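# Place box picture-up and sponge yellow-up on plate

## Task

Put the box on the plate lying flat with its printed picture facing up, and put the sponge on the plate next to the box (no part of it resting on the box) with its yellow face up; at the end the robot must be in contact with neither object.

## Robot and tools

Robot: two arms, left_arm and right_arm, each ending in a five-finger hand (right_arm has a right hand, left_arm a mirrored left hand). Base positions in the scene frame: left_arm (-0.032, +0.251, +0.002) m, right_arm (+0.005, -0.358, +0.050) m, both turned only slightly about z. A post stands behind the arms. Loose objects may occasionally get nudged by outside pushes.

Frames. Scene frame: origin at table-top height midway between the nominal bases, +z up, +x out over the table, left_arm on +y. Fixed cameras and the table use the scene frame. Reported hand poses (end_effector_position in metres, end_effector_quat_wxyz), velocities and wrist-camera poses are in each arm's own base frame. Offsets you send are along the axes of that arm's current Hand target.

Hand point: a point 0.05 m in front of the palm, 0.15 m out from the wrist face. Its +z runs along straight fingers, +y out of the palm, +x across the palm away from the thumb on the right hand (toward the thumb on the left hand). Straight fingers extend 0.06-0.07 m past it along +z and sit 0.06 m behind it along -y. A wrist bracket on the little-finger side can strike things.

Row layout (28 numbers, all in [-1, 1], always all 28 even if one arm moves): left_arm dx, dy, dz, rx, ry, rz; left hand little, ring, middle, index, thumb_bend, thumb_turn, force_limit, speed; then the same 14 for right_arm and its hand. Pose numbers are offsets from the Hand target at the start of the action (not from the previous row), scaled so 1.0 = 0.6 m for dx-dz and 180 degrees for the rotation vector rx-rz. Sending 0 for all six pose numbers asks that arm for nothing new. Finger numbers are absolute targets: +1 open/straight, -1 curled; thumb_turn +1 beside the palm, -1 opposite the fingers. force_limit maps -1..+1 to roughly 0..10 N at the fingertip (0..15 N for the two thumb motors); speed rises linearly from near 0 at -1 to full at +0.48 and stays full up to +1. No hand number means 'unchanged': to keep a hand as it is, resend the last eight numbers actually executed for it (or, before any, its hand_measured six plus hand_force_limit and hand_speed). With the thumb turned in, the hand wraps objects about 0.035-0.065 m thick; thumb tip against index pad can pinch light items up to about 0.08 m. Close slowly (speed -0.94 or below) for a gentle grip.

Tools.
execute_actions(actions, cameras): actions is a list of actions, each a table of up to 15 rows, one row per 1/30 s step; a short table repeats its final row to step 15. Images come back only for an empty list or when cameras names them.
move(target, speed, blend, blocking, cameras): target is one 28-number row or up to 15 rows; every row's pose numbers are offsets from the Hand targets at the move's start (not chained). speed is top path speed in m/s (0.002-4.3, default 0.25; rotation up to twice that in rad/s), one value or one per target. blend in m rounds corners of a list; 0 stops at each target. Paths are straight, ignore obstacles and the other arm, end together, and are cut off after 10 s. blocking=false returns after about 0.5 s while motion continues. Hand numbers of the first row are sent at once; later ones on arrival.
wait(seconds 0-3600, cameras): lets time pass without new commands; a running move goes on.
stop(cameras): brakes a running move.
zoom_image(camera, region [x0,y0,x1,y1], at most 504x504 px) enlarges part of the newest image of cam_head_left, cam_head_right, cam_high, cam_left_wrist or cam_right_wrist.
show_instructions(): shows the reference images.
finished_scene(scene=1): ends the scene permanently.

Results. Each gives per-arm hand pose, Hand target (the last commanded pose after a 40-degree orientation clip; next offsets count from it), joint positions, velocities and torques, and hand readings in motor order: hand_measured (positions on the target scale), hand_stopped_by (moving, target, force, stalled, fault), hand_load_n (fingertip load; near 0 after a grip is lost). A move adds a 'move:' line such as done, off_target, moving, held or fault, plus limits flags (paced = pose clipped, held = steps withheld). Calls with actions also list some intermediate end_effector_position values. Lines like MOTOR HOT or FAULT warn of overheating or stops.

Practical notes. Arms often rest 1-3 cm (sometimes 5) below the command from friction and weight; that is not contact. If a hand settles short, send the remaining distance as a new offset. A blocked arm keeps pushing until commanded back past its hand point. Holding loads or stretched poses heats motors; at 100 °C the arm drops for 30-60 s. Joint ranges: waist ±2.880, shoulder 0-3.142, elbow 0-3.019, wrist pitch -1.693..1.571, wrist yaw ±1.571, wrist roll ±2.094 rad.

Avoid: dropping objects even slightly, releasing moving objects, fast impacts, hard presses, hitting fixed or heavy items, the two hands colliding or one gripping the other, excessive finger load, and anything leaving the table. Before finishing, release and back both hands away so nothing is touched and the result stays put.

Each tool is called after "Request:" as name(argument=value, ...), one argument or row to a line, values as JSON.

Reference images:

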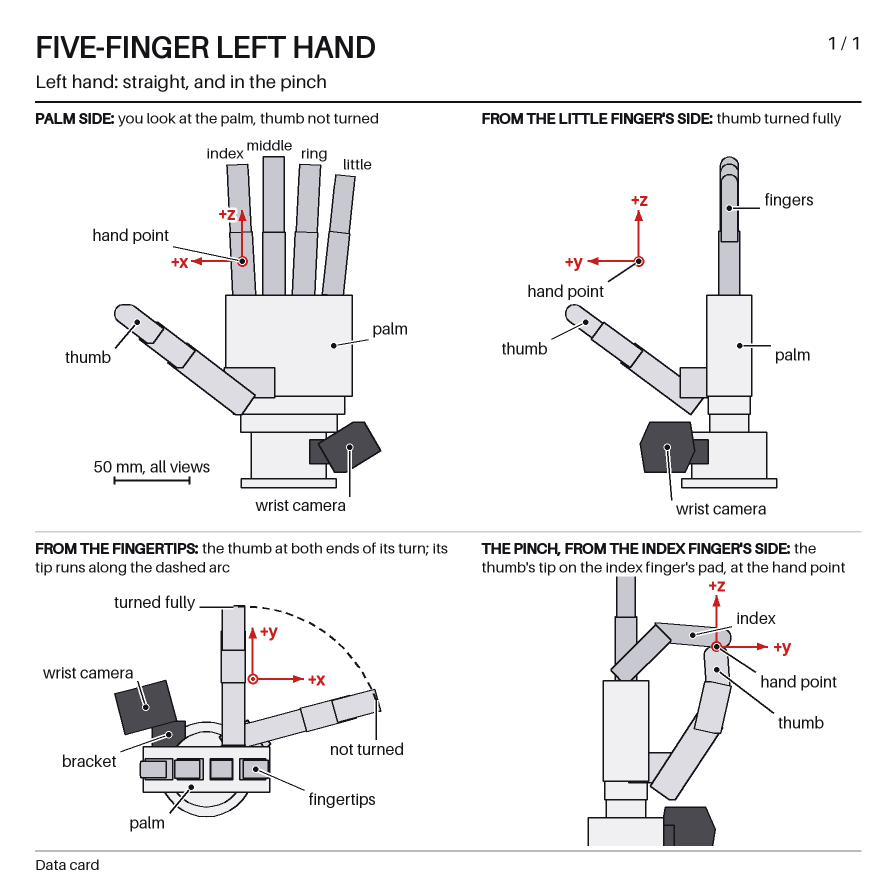

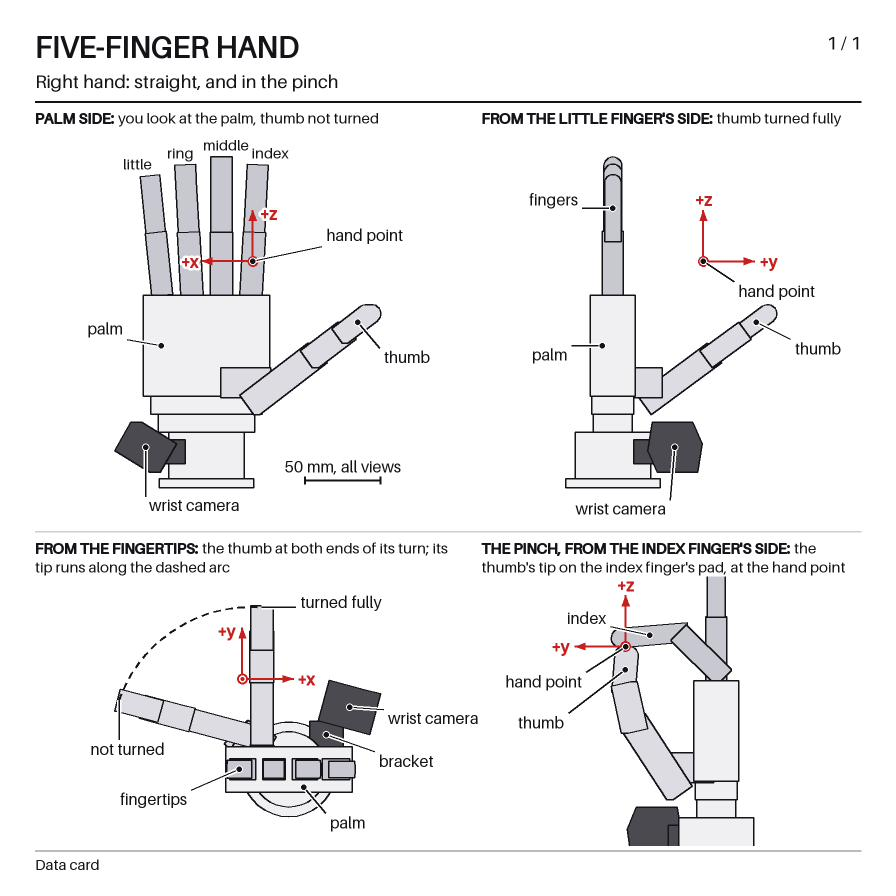

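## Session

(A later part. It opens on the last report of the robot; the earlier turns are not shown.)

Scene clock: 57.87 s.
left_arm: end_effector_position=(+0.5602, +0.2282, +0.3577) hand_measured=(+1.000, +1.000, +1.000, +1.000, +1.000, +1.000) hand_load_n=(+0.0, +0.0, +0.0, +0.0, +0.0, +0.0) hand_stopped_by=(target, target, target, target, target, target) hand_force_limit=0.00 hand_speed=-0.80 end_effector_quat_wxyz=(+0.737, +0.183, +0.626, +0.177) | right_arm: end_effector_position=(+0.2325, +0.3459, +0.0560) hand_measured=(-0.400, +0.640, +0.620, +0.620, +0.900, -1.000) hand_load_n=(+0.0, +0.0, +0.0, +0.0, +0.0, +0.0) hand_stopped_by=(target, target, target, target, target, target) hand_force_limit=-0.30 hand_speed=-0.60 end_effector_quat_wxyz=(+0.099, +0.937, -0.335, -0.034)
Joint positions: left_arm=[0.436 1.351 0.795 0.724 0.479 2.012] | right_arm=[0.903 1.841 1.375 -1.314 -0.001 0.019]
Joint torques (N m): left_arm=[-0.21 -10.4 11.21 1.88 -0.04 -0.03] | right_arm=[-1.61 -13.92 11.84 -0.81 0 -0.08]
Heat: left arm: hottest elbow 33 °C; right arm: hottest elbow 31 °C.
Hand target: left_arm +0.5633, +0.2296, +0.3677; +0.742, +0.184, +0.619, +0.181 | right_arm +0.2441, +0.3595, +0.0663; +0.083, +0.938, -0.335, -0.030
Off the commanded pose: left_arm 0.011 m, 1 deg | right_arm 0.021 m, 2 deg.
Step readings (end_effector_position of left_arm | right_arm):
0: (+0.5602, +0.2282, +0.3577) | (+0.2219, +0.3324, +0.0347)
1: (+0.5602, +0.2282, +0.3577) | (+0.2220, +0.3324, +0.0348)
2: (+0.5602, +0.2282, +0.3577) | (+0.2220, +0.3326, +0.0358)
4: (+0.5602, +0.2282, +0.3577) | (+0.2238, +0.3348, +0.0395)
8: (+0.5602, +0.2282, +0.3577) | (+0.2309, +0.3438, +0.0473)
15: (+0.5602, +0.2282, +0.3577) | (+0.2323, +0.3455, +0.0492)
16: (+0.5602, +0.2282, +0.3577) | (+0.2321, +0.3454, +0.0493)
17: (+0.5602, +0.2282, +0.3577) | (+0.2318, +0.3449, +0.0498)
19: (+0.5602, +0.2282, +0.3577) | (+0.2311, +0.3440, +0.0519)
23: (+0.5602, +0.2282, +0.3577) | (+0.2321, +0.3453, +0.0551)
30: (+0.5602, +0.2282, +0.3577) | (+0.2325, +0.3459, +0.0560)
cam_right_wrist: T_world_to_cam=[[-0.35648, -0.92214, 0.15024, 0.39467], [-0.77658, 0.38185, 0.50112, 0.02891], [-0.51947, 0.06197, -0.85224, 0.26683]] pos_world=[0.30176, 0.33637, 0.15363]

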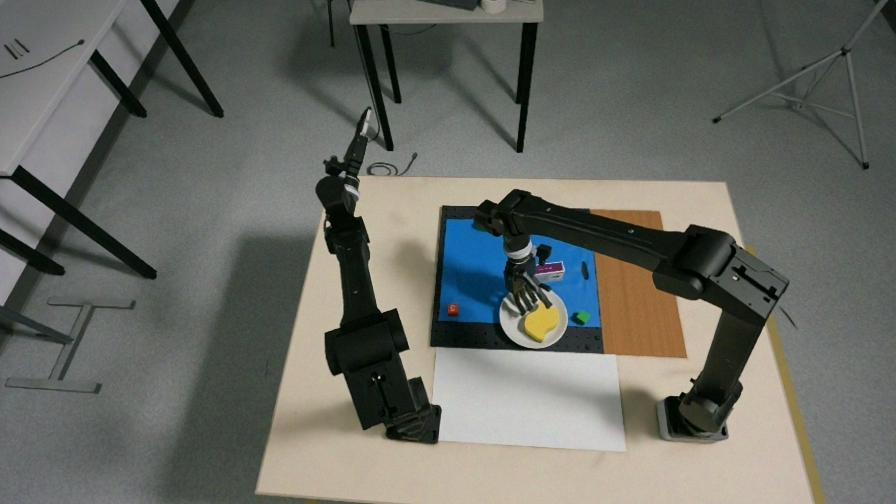

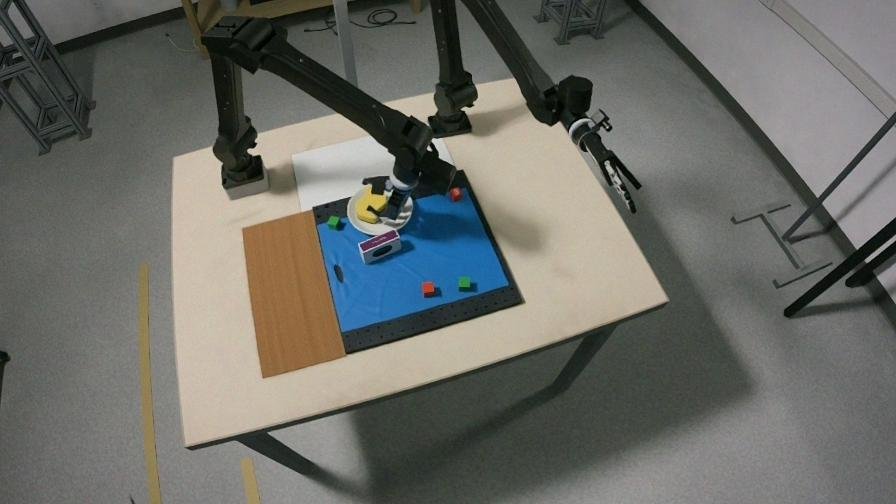

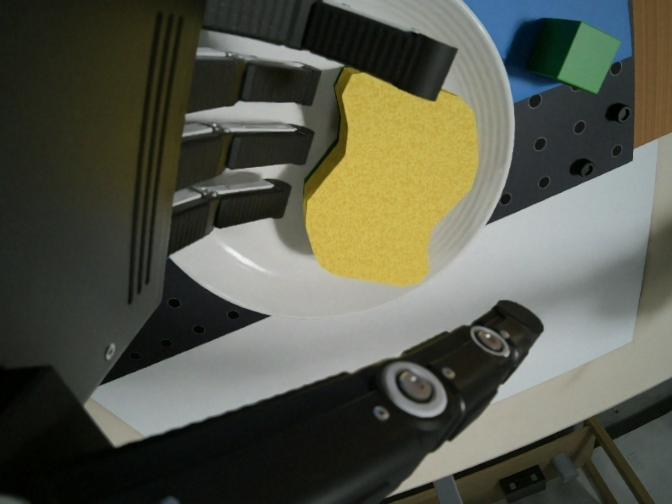

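Request:
move(
  target=[0,0,0,0,0,0,1,1,1,1,1,1,0,-0.8,-0.0015,0.0023,-0.2027,0,0,0,-0.4,0.64,0.62,0.62,0.9,-1,-0.3,-0.6],
  speed=0.2,
  cameras=["cam_head_left","cam_high","cam_right_wrist"],
)

Request:
zoom_image(
  camera="cam_head_left",
  region=[490, 240, 620, 360],
)

Request:
zoom_image(
  camera="cam_high",
  region=[310, 140, 440, 260],
)

Scene clock: 59.37 s.
left_arm: end_effector_position=(+0.5602, +0.2282, +0.3577) hand_measured=(+1.000, +1.000, +1.000, +1.000, +1.000, +1.000) hand_load_n=(+0.0, +0.0, +0.0, +0.0, +0.0, +0.0) hand_stopped_by=(target, target, target, target, target, target) hand_force_limit=0.00 hand_speed=-0.80 end_effector_quat_wxyz=(+0.737, +0.183, +0.626, +0.177) | right_arm: end_effector_position=(+0.2482, +0.3657, +0.1727) hand_measured=(-0.400, +0.640, +0.620, +0.620, +0.900, -1.000) hand_load_n=(+0.0, +0.0, +0.0, +0.0, +0.0, +0.0) hand_stopped_by=(target, target, target, target, target, target) hand_force_limit=-0.30 hand_speed=-0.60 end_effector_quat_wxyz=(+0.100, +0.936, -0.335, -0.034)
Joint positions: left_arm=[0.436 1.351 0.795 0.724 0.479 2.012] | right_arm=[0.903 1.812 1.655 -1.626 -0.001 0.019]
Joint torques (N m): left_arm=[-0.21 -10.52 11.28 1.83 -0.05 -0.01] | right_arm=[-1.49 -14.8 12.62 -0.85 -0.01 -0.07]
Heat: left arm: hottest elbow 33 °C; right arm: hottest elbow 32 °C.
Hand target: left_arm +0.5633, +0.2296, +0.3677; +0.742, +0.184, +0.619, +0.181 | right_arm +0.2560, +0.3754, +0.1862; +0.083, +0.938, -0.335, -0.030
Off the commanded pose: left_arm 0.011 m, 1 deg | right_arm 0.018 m, 2 deg.
move: off_target (right_arm)
cam_right_wrist: T_world_to_cam=[[-0.35609, -0.92176, 0.15346, 0.40021], [-0.77553, 0.38313, 0.50176, -0.02589], [-0.5213, 0.05966, -0.85128, 0.37432]] pos_world=[0.31757, 0.35648, 0.27022]

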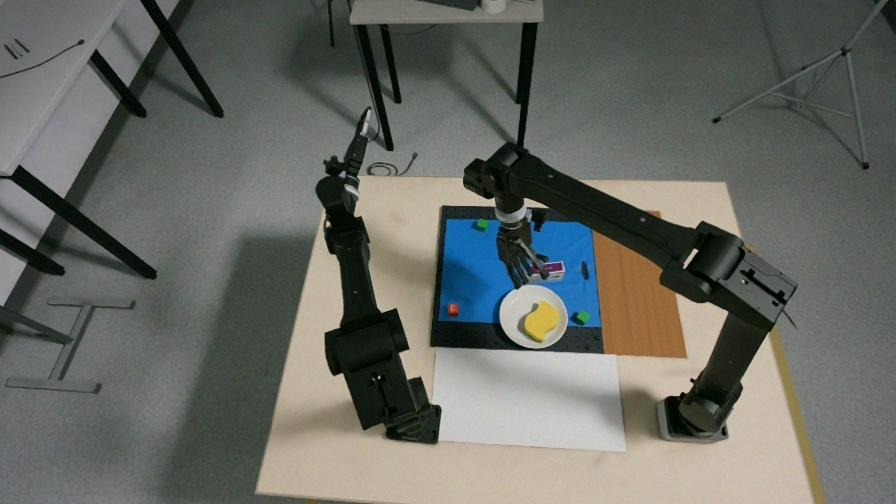

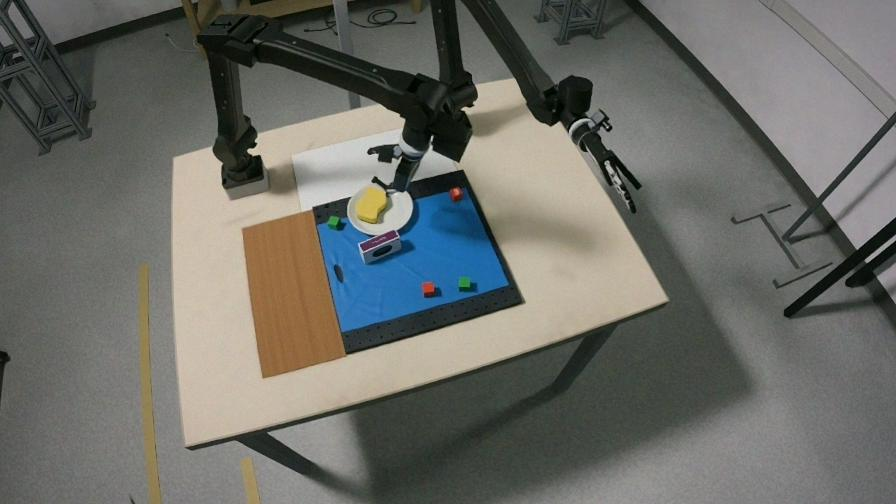

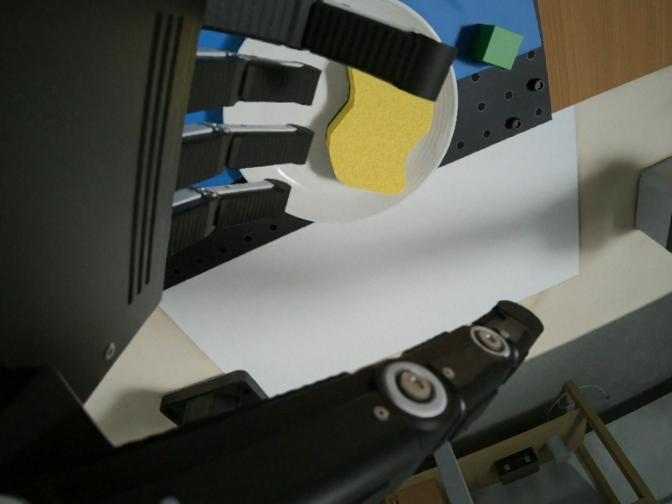

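Scaled by 3.877.

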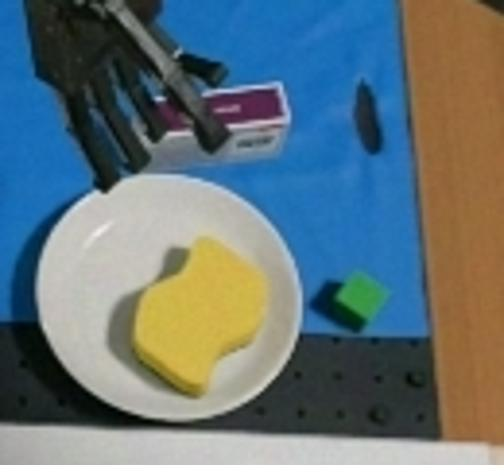

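Scaled by 3.877.

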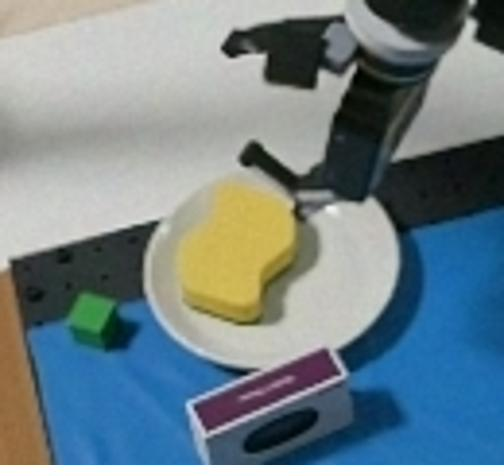

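Request:
move(
  target=[0,0,0,0,0,0,1,1,1,1,1,1,0,-0.8,0.1962,-0.0932,0.1038,0.2673,0.0578,0.2157,0.1,0.1,0.1,0.1,0.74,-1,-0.4,0],
  speed=0.2,
  cameras=["cam_head_left","cam_high","cam_right_wrist"],
)

Request:
zoom_image(
  camera="cam_right_wrist",
  region=[320, 60, 640, 380],
)

Scene clock: 63.80 s.
left_arm: end_effector_position=(+0.5602, +0.2282, +0.3577) hand_measured=(+1.000, +1.000, +1.000, +1.000, +1.000, +1.000) hand_load_n=(+0.0, +0.0, +0.0, +0.0, +0.0, +0.0) hand_stopped_by=(target, target, target, target, target, target) hand_force_limit=0.00 hand_speed=-0.80 end_effector_quat_wxyz=(+0.737, +0.183, +0.626, +0.177) | right_arm: end_effector_position=(+0.3734, +0.3384, +0.1115) hand_measured=(+0.100, +0.100, +0.100, +0.100, +0.740, -1.000) hand_load_n=(+0.0, +0.0, +0.0, +0.0, +0.0, +0.5) hand_stopped_by=(target, target, target, target, target, target) hand_force_limit=-0.40 hand_speed=0.00 end_effector_quat_wxyz=(-0.257, +0.737, -0.587, +0.214)
Joint positions: left_arm=[0.436 1.351 0.795 0.724 0.479 2.012] | right_arm=[0.767 1.421 1.008 -0.556 0.342 0.434]
Joint torques (N m): left_arm=[0.15 -10.52 11.23 1.8 -0.04 -0.03] | right_arm=[-1.96 -11.28 8.64 2.06 0.52 0.01]
Heat: left arm: hottest elbow 33 °C; right arm: hottest elbow 32 °C.
Hand target: left_arm +0.5633, +0.2296, +0.3677; +0.742, +0.184, +0.619, +0.181 | right_arm +0.3750, +0.3351, +0.1151; -0.265, +0.729, -0.593, +0.216
Off the commanded pose: left_arm 0.011 m, 1 deg | right_arm 0.005 m, 2 deg.
move: done
cam_right_wrist: T_world_to_cam=[[-0.62022, -0.46447, -0.63214, 0.46051], [-0.68752, 0.70987, 0.15298, 0.00785], [0.37768, 0.52949, -0.75961, -0.11573]] pos_world=[0.33472, 0.2696, 0.202]

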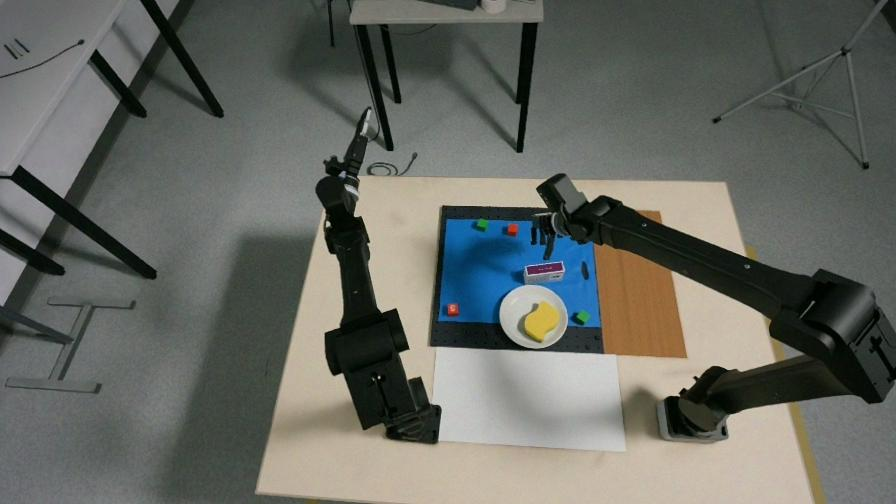

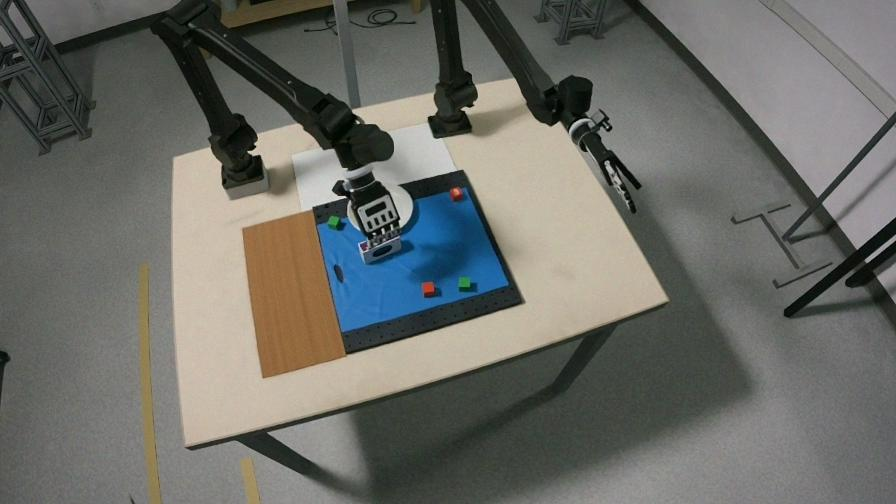

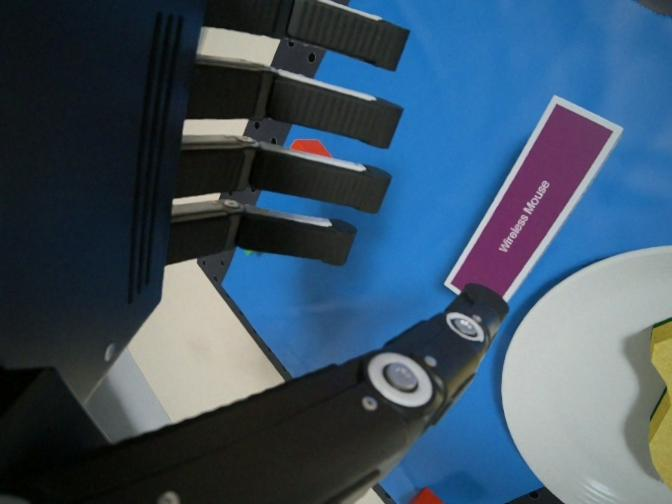

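Scaled by 1.575 from the camera's image (finer frame: 960x720).

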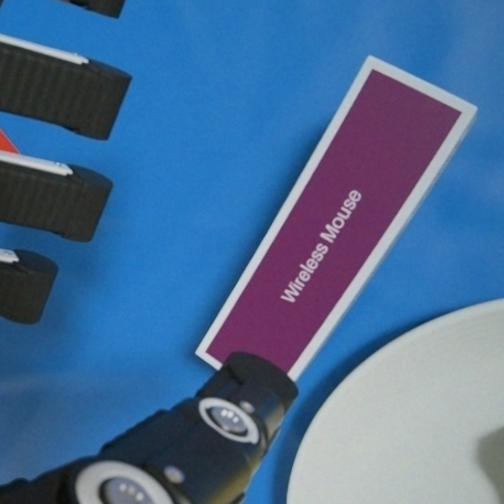

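Request:
move(
  target=[0,0,0,0,0,0,1,1,1,1,1,1,0,-0.8,0.0248,0.0748,0.0568,0,0,0,0.1,0.1,0.1,0.1,0.74,-1,-0.4,0],
  speed=0.12,
  cameras=["cam_head_left","cam_high","cam_right_wrist"],
)

Request:
zoom_image(
  camera="cam_right_wrist",
  region=[320, 60, 640, 380],
)

Scene clock: 65.47 s.
left_arm: end_effector_position=(+0.5602, +0.2282, +0.3577) hand_measured=(+1.000, +1.000, +1.000, +1.000, +1.000, +1.000) hand_load_n=(+0.0, +0.0, +0.0, +0.0, +0.0, -0.5) hand_stopped_by=(target, target, target, target, target, target) hand_force_limit=0.00 hand_speed=-0.80 end_effector_quat_wxyz=(+0.737, +0.183, +0.626, +0.177) | right_arm: end_effector_position=(+0.3657, +0.3211, +0.0691) hand_measured=(+0.100, +0.100, +0.100, +0.100, +0.740, -1.000) hand_load_n=(+0.0, +0.0, +0.0, +0.0, +0.0, +0.0) hand_stopped_by=(target, target, target, target, target, target) hand_force_limit=-0.40 hand_speed=0.00 end_effector_quat_wxyz=(-0.270, +0.728, -0.592, +0.217)
Joint positions: left_arm=[0.436 1.351 0.795 0.724 0.479 2.012] | right_arm=[0.752 1.419 0.87 -0.389 0.342 0.435]
Joint torques (N m): left_arm=[-0.15 -10.4 11.21 1.8 -0.05 -0.03] | right_arm=[-2.02 -8.64 8.32 2.11 0.17 -0.09]
Heat: left arm: hottest elbow 33 °C; right arm: hottest elbow 32 °C.
Hand target: left_arm +0.5633, +0.2296, +0.3677; +0.742, +0.184, +0.619, +0.181 | right_arm +0.3659, +0.3178, +0.0602; -0.265, +0.729, -0.593, +0.216
Off the commanded pose: left_arm 0.011 m, 1 deg | right_arm 0.009 m, 1 deg.
move: done
cam_right_wrist: T_world_to_cam=[[-0.61288, -0.44141, -0.65539, 0.41239], [-0.68021, 0.7168, 0.15333, 0.01645], [0.4021, 0.53978, -0.73956, -0.14939]] pos_world=[0.32401, 0.25088, 0.15727]

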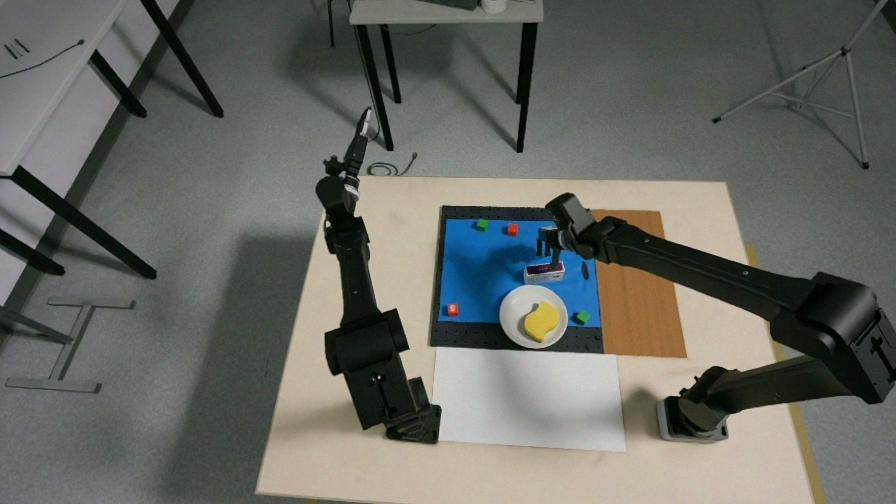

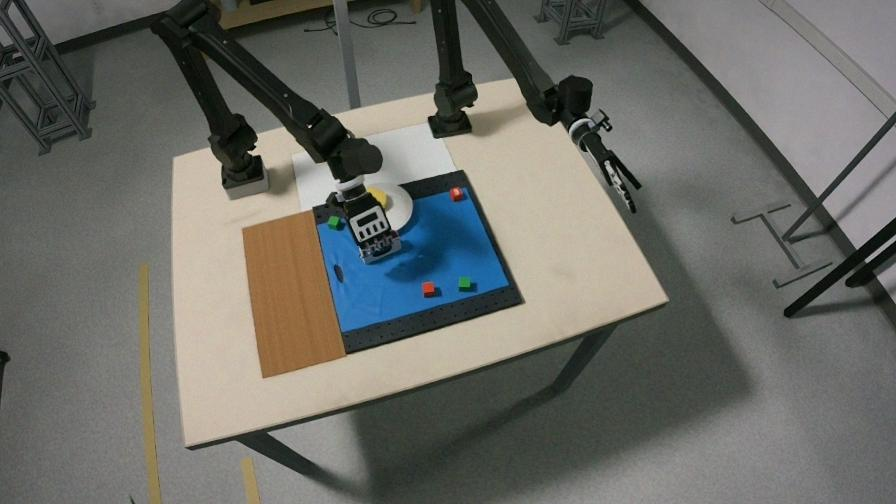

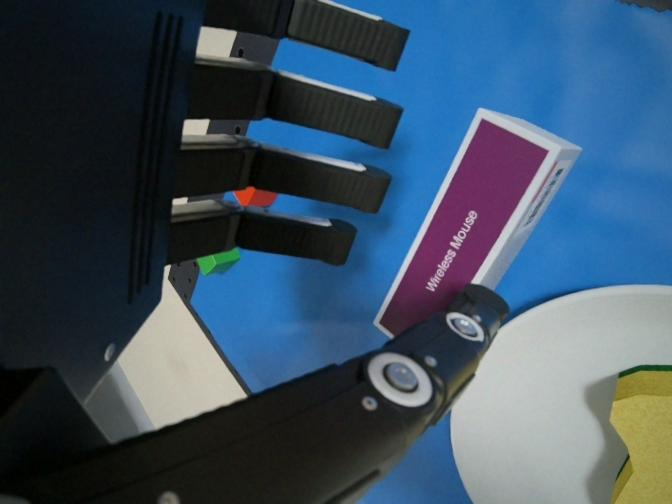

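Scaled by 1.575 from the camera's image (finer frame: 960x720).

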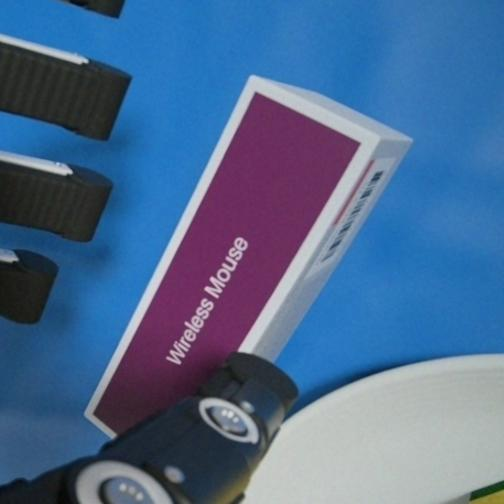

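Request:
move(
  target=[0,0,0,0,0,0,1,1,1,1,1,1,0,-0.8,0,0.0625,0.0665,0,0,0,0.1,0.1,0.1,0.1,0.74,-1,-0.4,0],
  speed=0.08,
  cameras=["cam_head_left","cam_high","cam_right_wrist"],
)

Request:
zoom_image(
  camera="cam_right_wrist",
  region=[220, 60, 600, 440],
)

Scene clock: 67.07 s.
left_arm: end_effector_position=(+0.5602, +0.2282, +0.3577) hand_measured=(+1.000, +1.000, +1.000, +1.000, +1.000, +1.000) hand_load_n=(+0.0, +0.0, +0.0, +0.0, +0.0, +0.0) hand_stopped_by=(target, target, target, target, target, target) hand_force_limit=0.00 hand_speed=-0.80 end_effector_quat_wxyz=(+0.737, +0.183, +0.626, +0.177) | right_arm: end_effector_position=(+0.3647, +0.3201, +0.0143) hand_measured=(+0.100, +0.100, +0.100, +0.100, +0.740, -1.000) hand_load_n=(+0.5, +0.0, +0.0, +0.0, +0.0, +0.0) hand_stopped_by=(target, target, target, target, target, target) hand_force_limit=-0.40 hand_speed=0.00 end_effector_quat_wxyz=(-0.270, +0.728, -0.592, +0.217)
Joint positions: left_arm=[0.436 1.351 0.795 0.724 0.479 2.012] | right_arm=[0.752 1.516 0.797 -0.22 0.342 0.435]
Joint torques (N m): left_arm=[0.03 -10.46 11.23 1.74 -0.04 -0.03] | right_arm=[-1.67 -9.05 7.42 2.13 0.27 -0.06]
Heat: left arm: hottest elbow 33 °C; right arm: hottest elbow 32 °C.
Hand target: left_arm +0.5633, +0.2296, +0.3677; +0.742, +0.184, +0.619, +0.181 | right_arm +0.3630, +0.3172, +0.0055; -0.265, +0.729, -0.593, +0.216
Off the commanded pose: left_arm 0.011 m, 1 deg | right_arm 0.009 m, 1 deg.
move: done
cam_right_wrist: T_world_to_cam=[[-0.61304, -0.44156, -0.65513, 0.37547], [-0.68017, 0.71684, 0.15333, 0.02481], [0.40192, 0.5396, -0.73979, -0.18898]] pos_world=[0.32301, 0.24998, 0.10237]

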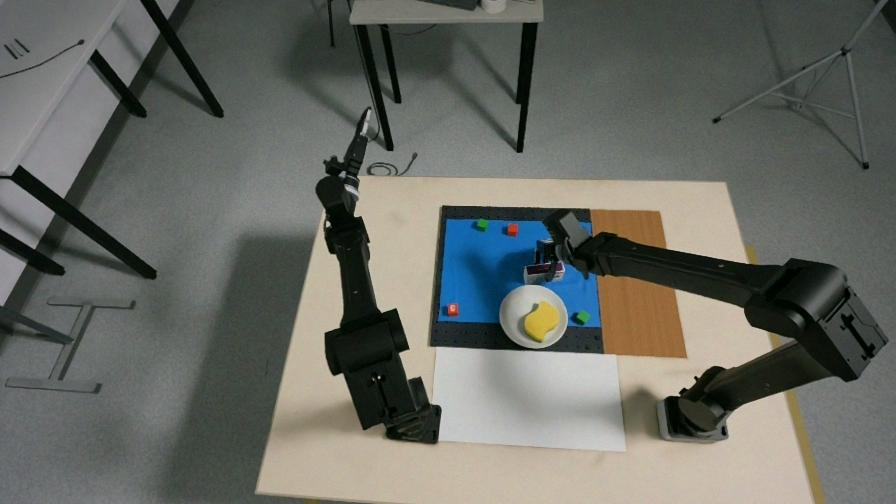

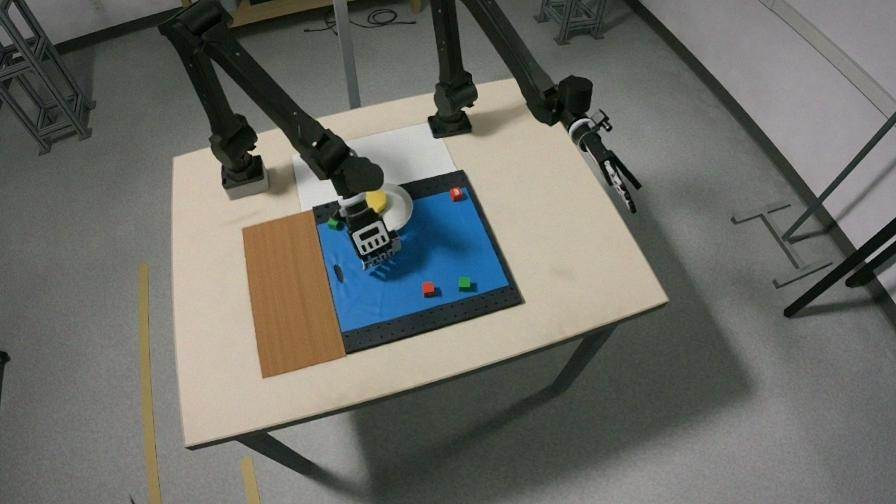

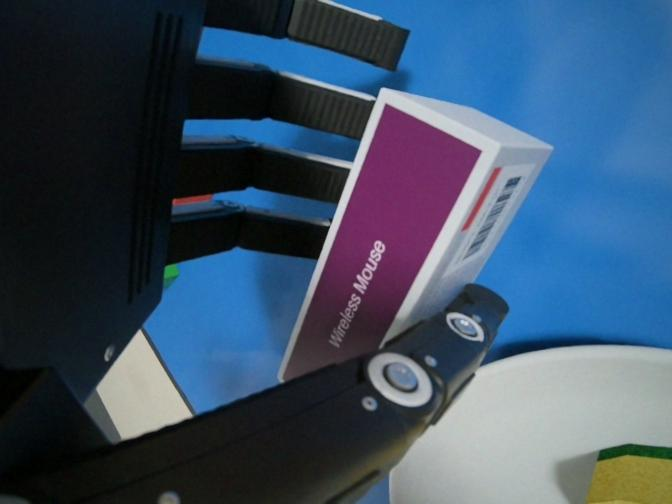

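Scaled by 1.326 from the camera's image (finer frame: 960x720).

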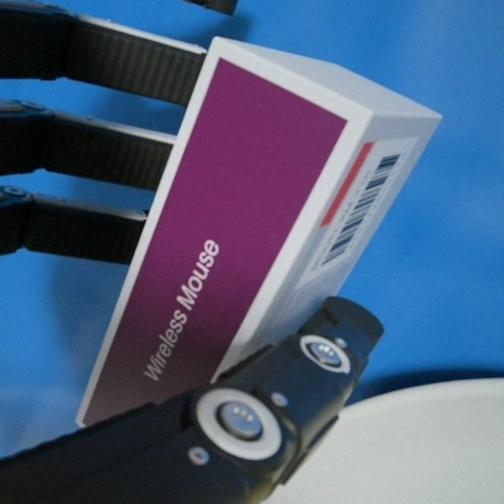

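Request:
move(
  target=[0,0,0,0,0,0,1,1,1,1,1,1,0,-0.8,0,0,0,0,0,0,0.1,0.0,-0.1,-0.1,0.64,-1,-0.5,-0.88],
  cameras=["cam_right_wrist"],
)

Scene clock: 68.10 s.
left_arm: end_effector_position=(+0.5602, +0.2282, +0.3577) hand_measured=(+1.000, +1.000, +1.000, +1.000, +1.000, +1.000) hand_load_n=(+0.0, +0.0, +0.0, +0.0, +0.0, +0.0) hand_stopped_by=(target, target, target, target, target, target) hand_force_limit=0.00 hand_speed=-0.80 end_effector_quat_wxyz=(+0.737, +0.183, +0.626, +0.177) | right_arm: end_effector_position=(+0.3647, +0.3201, +0.0143) hand_measured=(+0.100, +0.000, -0.098, -0.100, +0.642, -1.000) hand_load_n=(+0.0, +0.0, +3.5, +0.0, +3.0, +0.0) hand_stopped_by=(target, target, force, target, target, target) hand_force_limit=-0.50 hand_speed=-0.88 end_effector_quat_wxyz=(-0.270, +0.728, -0.592, +0.217)
Joint positions: left_arm=[0.436 1.351 0.795 0.724 0.479 2.012] | right_arm=[0.752 1.516 0.797 -0.22 0.342 0.435]
Joint torques (N m): left_arm=[-0.21 -10.23 11.25 1.81 -0.05 -0.01] | right_arm=[-1.61 -9.05 7.42 2.11 0.26 -0.06]
Heat: left arm: hottest elbow 33 °C; right arm: hottest elbow 32 °C.
Hand target: left_arm +0.5633, +0.2296, +0.3677; +0.742, +0.184, +0.619, +0.181 | right_arm +0.3630, +0.3172, +0.0055; -0.265, +0.729, -0.593, +0.216
Off the commanded pose: left_arm 0.011 m, 1 deg | right_arm 0.009 m, 1 deg.
move: done
cam_right_wrist: T_world_to_cam=[[-0.61304, -0.44156, -0.65513, 0.37547], [-0.68017, 0.71684, 0.15333, 0.02481], [0.40192, 0.5396, -0.73979, -0.18898]] pos_world=[0.32301, 0.24998, 0.10237]

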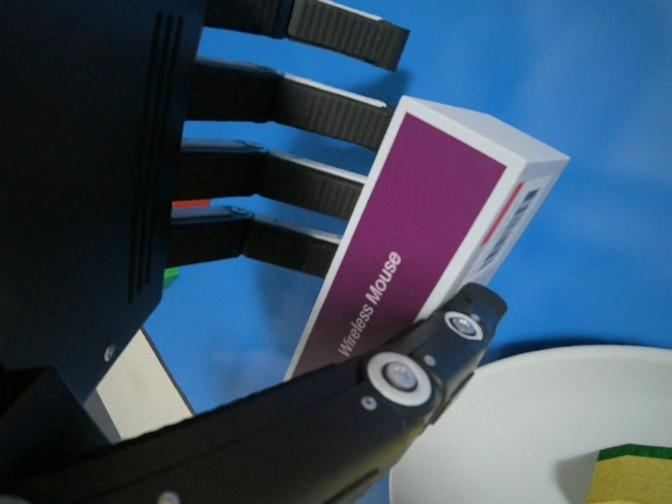

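Request:
move(
  target=[0,0,0,0,0,0,1,1,1,1,1,1,0,-0.8,0,0,0,0,0,0,0.1,-0.04,-0.15,-0.18,0.6,-1,-0.3,-0.92],
  cameras=["cam_right_wrist","cam_high"],
)

Request:
zoom_image(
  camera="cam_high",
  region=[330, 180, 430, 280],
)

Scene clock: 68.73 s.
left_arm: end_effector_position=(+0.5602, +0.2282, +0.3577) hand_measured=(+1.000, +1.000, +1.000, +1.000, +1.000, +1.000) hand_load_n=(+0.0, +0.0, +0.0, +0.0, +0.0, +0.0) hand_stopped_by=(target, target, target, target, target, target) hand_force_limit=0.00 hand_speed=-0.80 end_effector_quat_wxyz=(+0.737, +0.183, +0.626, +0.177) | right_arm: end_effector_position=(+0.3647, +0.3201, +0.0143) hand_measured=(+0.100, -0.040, -0.104, -0.158, +0.628, -1.000) hand_load_n=(+0.0, +0.0, +4.5, +4.0, +7.0, -1.5) hand_stopped_by=(target, target, force, force, force, target) hand_force_limit=-0.30 hand_speed=-0.92 end_effector_quat_wxyz=(-0.270, +0.728, -0.592, +0.217)
Joint positions: left_arm=[0.436 1.351 0.795 0.724 0.479 2.012] | right_arm=[0.752 1.516 0.797 -0.22 0.342 0.435]
Joint torques (N m): left_arm=[-0.03 -10.46 11.23 1.81 -0.06 -0.03] | right_arm=[-1.67 -9 7.42 2.13 0.26 -0.06]
Heat: left arm: hottest elbow 33 °C; right arm: hottest elbow 32 °C.
Hand target: left_arm +0.5633, +0.2296, +0.3677; +0.742, +0.184, +0.619, +0.181 | right_arm +0.3630, +0.3172, +0.0055; -0.265, +0.729, -0.593, +0.216
Off the commanded pose: left_arm 0.011 m, 1 deg | right_arm 0.009 m, 1 deg.
move: done
cam_right_wrist: T_world_to_cam=[[-0.61304, -0.44156, -0.65513, 0.37547], [-0.68017, 0.71684, 0.15333, 0.02481], [0.40192, 0.5396, -0.73979, -0.18898]] pos_world=[0.32301, 0.24998, 0.10237]
Images, in order (width x height): cam_high 896x504, cam_right_wrist 672x504.

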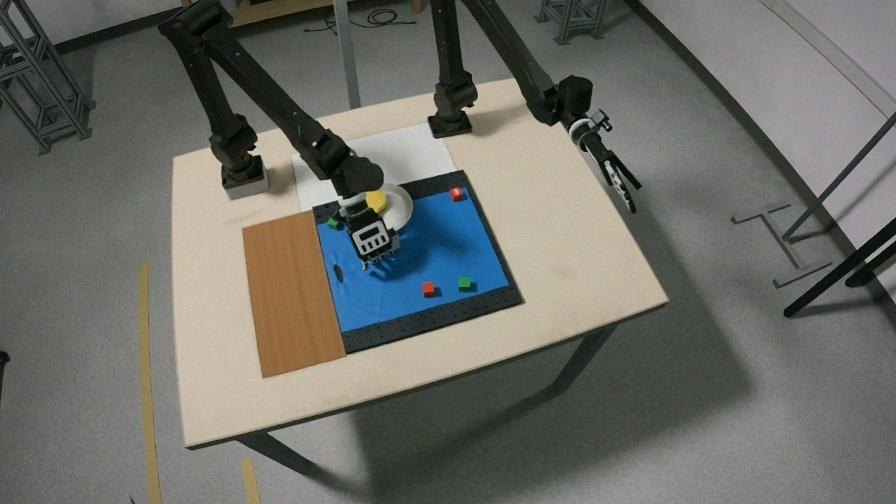

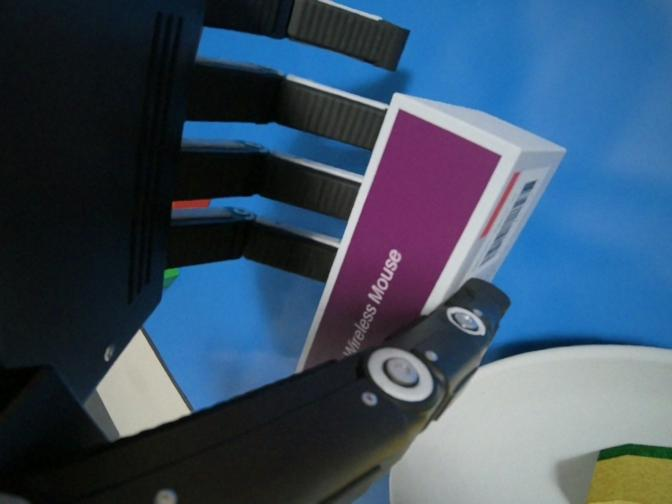

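Scaled by 5.040.

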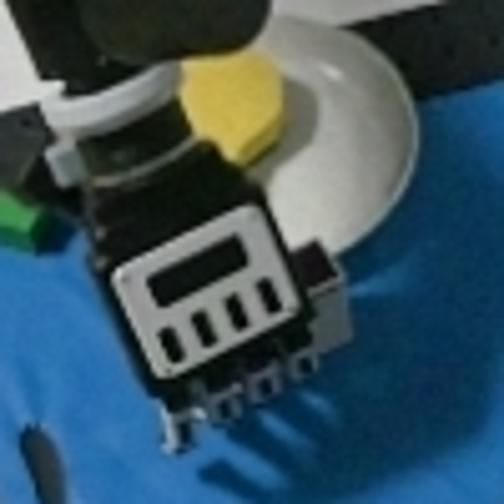

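Request:
move(
  target=[
    [0,0,0,0,0,0,1,1,1,1,1,1,0,-0.8,0.0002,-0.1392,-0.166,0,0,0,0.1,-0.04,-0.15,-0.18,0.6,-1,-0.3,-0.92],
    [0,0,0,0,0,0,1,1,1,1,1,1,0,-0.8,-0.1537,-0.0353,-0.2413,0.2135,-0.1927,-0.1111,0.1,-0.04,-0.15,-0.18,0.6,-1,-0.3,-0.92],
  ],
  speed=[0.12,0.15],
  blend=[0.03,0],
  cameras=["cam_head_left","cam_high","cam_right_wrist"],
)

Request:
zoom_image(
  camera="cam_head_left",
  region=[490, 240, 620, 360],
)

Request:
zoom_image(
  camera="cam_high",
  region=[310, 140, 440, 260],
)

Scene clock: 74.73 s.
left_arm: end_effector_position=(+0.5602, +0.2282, +0.3577) hand_measured=(+1.000, +1.000, +1.000, +1.000, +1.000, +1.000) hand_load_n=(+0.0, +0.0, +0.0, +0.0, +0.0, +0.0) hand_stopped_by=(target, target, target, target, target, target) hand_force_limit=0.00 hand_speed=-0.80 end_effector_quat_wxyz=(+0.737, +0.183, +0.626, +0.177) | right_arm: end_effector_position=(+0.2720, +0.3906, +0.1322) hand_measured=(+0.100, -0.040, -0.104, -0.158, +0.628, -1.000) hand_load_n=(+0.0, +0.0, +4.0, +3.0, +6.5, -1.0) hand_stopped_by=(target, target, force, force, force, target) hand_force_limit=-0.30 hand_speed=-0.92 end_effector_quat_wxyz=(-0.603, +0.722, -0.263, +0.215)
Joint positions: left_arm=[0.436 1.351 0.795 0.724 0.479 2.012] | right_arm=[0.909 1.205 0.425 0.599 0.03 0.013]
Joint torques (N m): left_arm=[-0.15 -10.64 11.29 1.83 -0.05 -0.01] | right_arm=[-0.79 -5.25 7.88 3.36 -0.05 -0.13]
Heat: left arm: hottest elbow 33 °C; right arm: hottest elbow 32 °C.
Hand target: left_arm +0.5633, +0.2296, +0.3677; +0.742, +0.184, +0.619, +0.181 | right_arm +0.2688, +0.3920, +0.1298; -0.606, +0.722, -0.256, +0.215
Off the commanded pose: left_arm 0.011 m, 1 deg | right_arm 0.004 m, 1 deg.
move: done
cam_right_wrist: T_world_to_cam=[[0.15372, -0.28797, -0.94522, 0.19684], [-0.96641, 0.15557, -0.20456, 0.23755], [0.20596, 0.94492, -0.25439, -0.2717]] pos_world=[0.25527, 0.27647, 0.16553]

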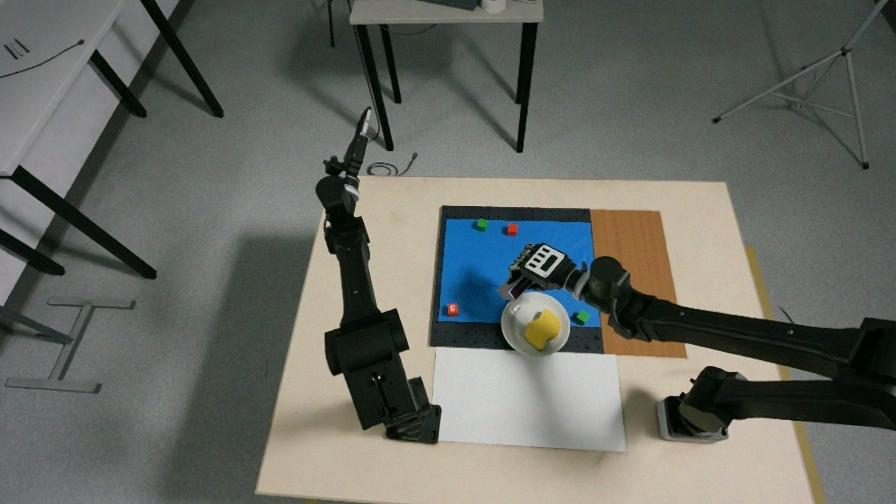

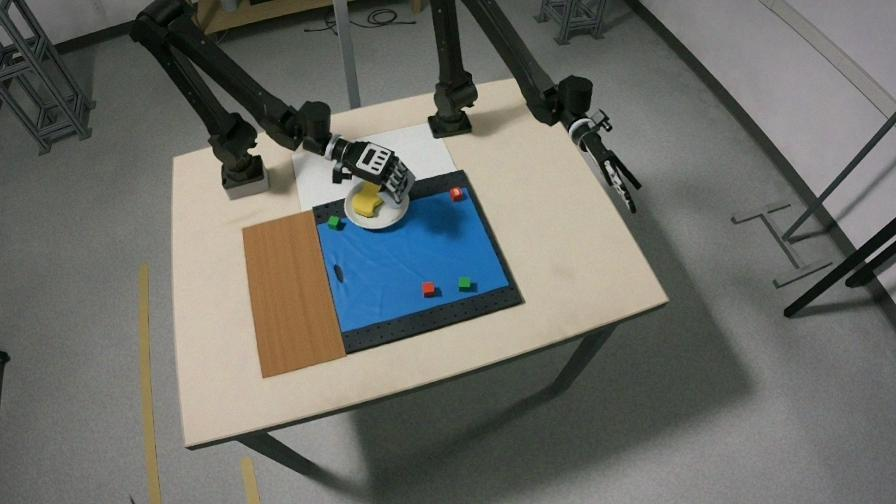

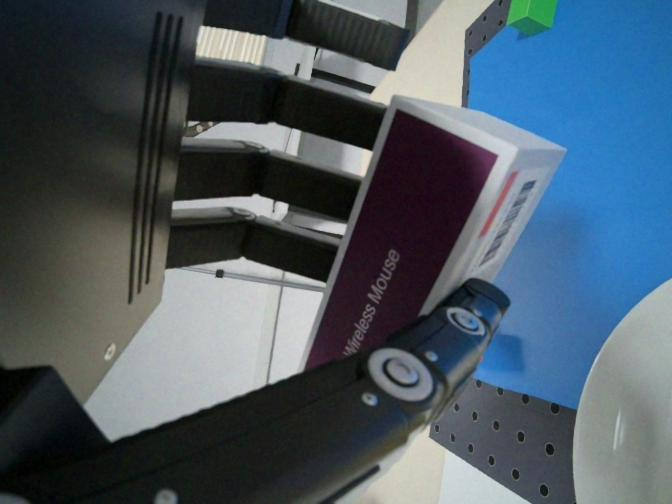

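Scaled by 3.877.

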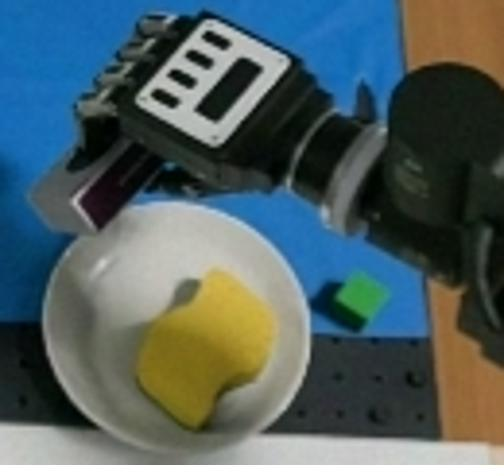

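Scaled by 3.877.

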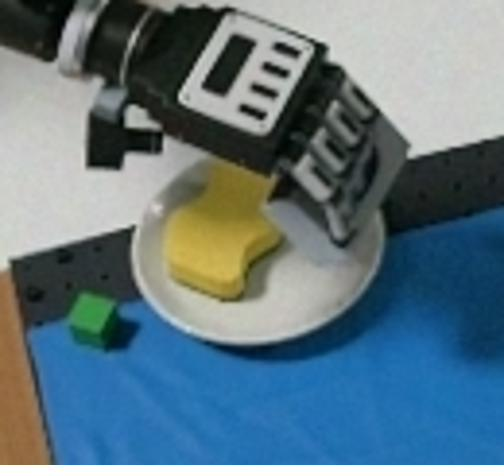

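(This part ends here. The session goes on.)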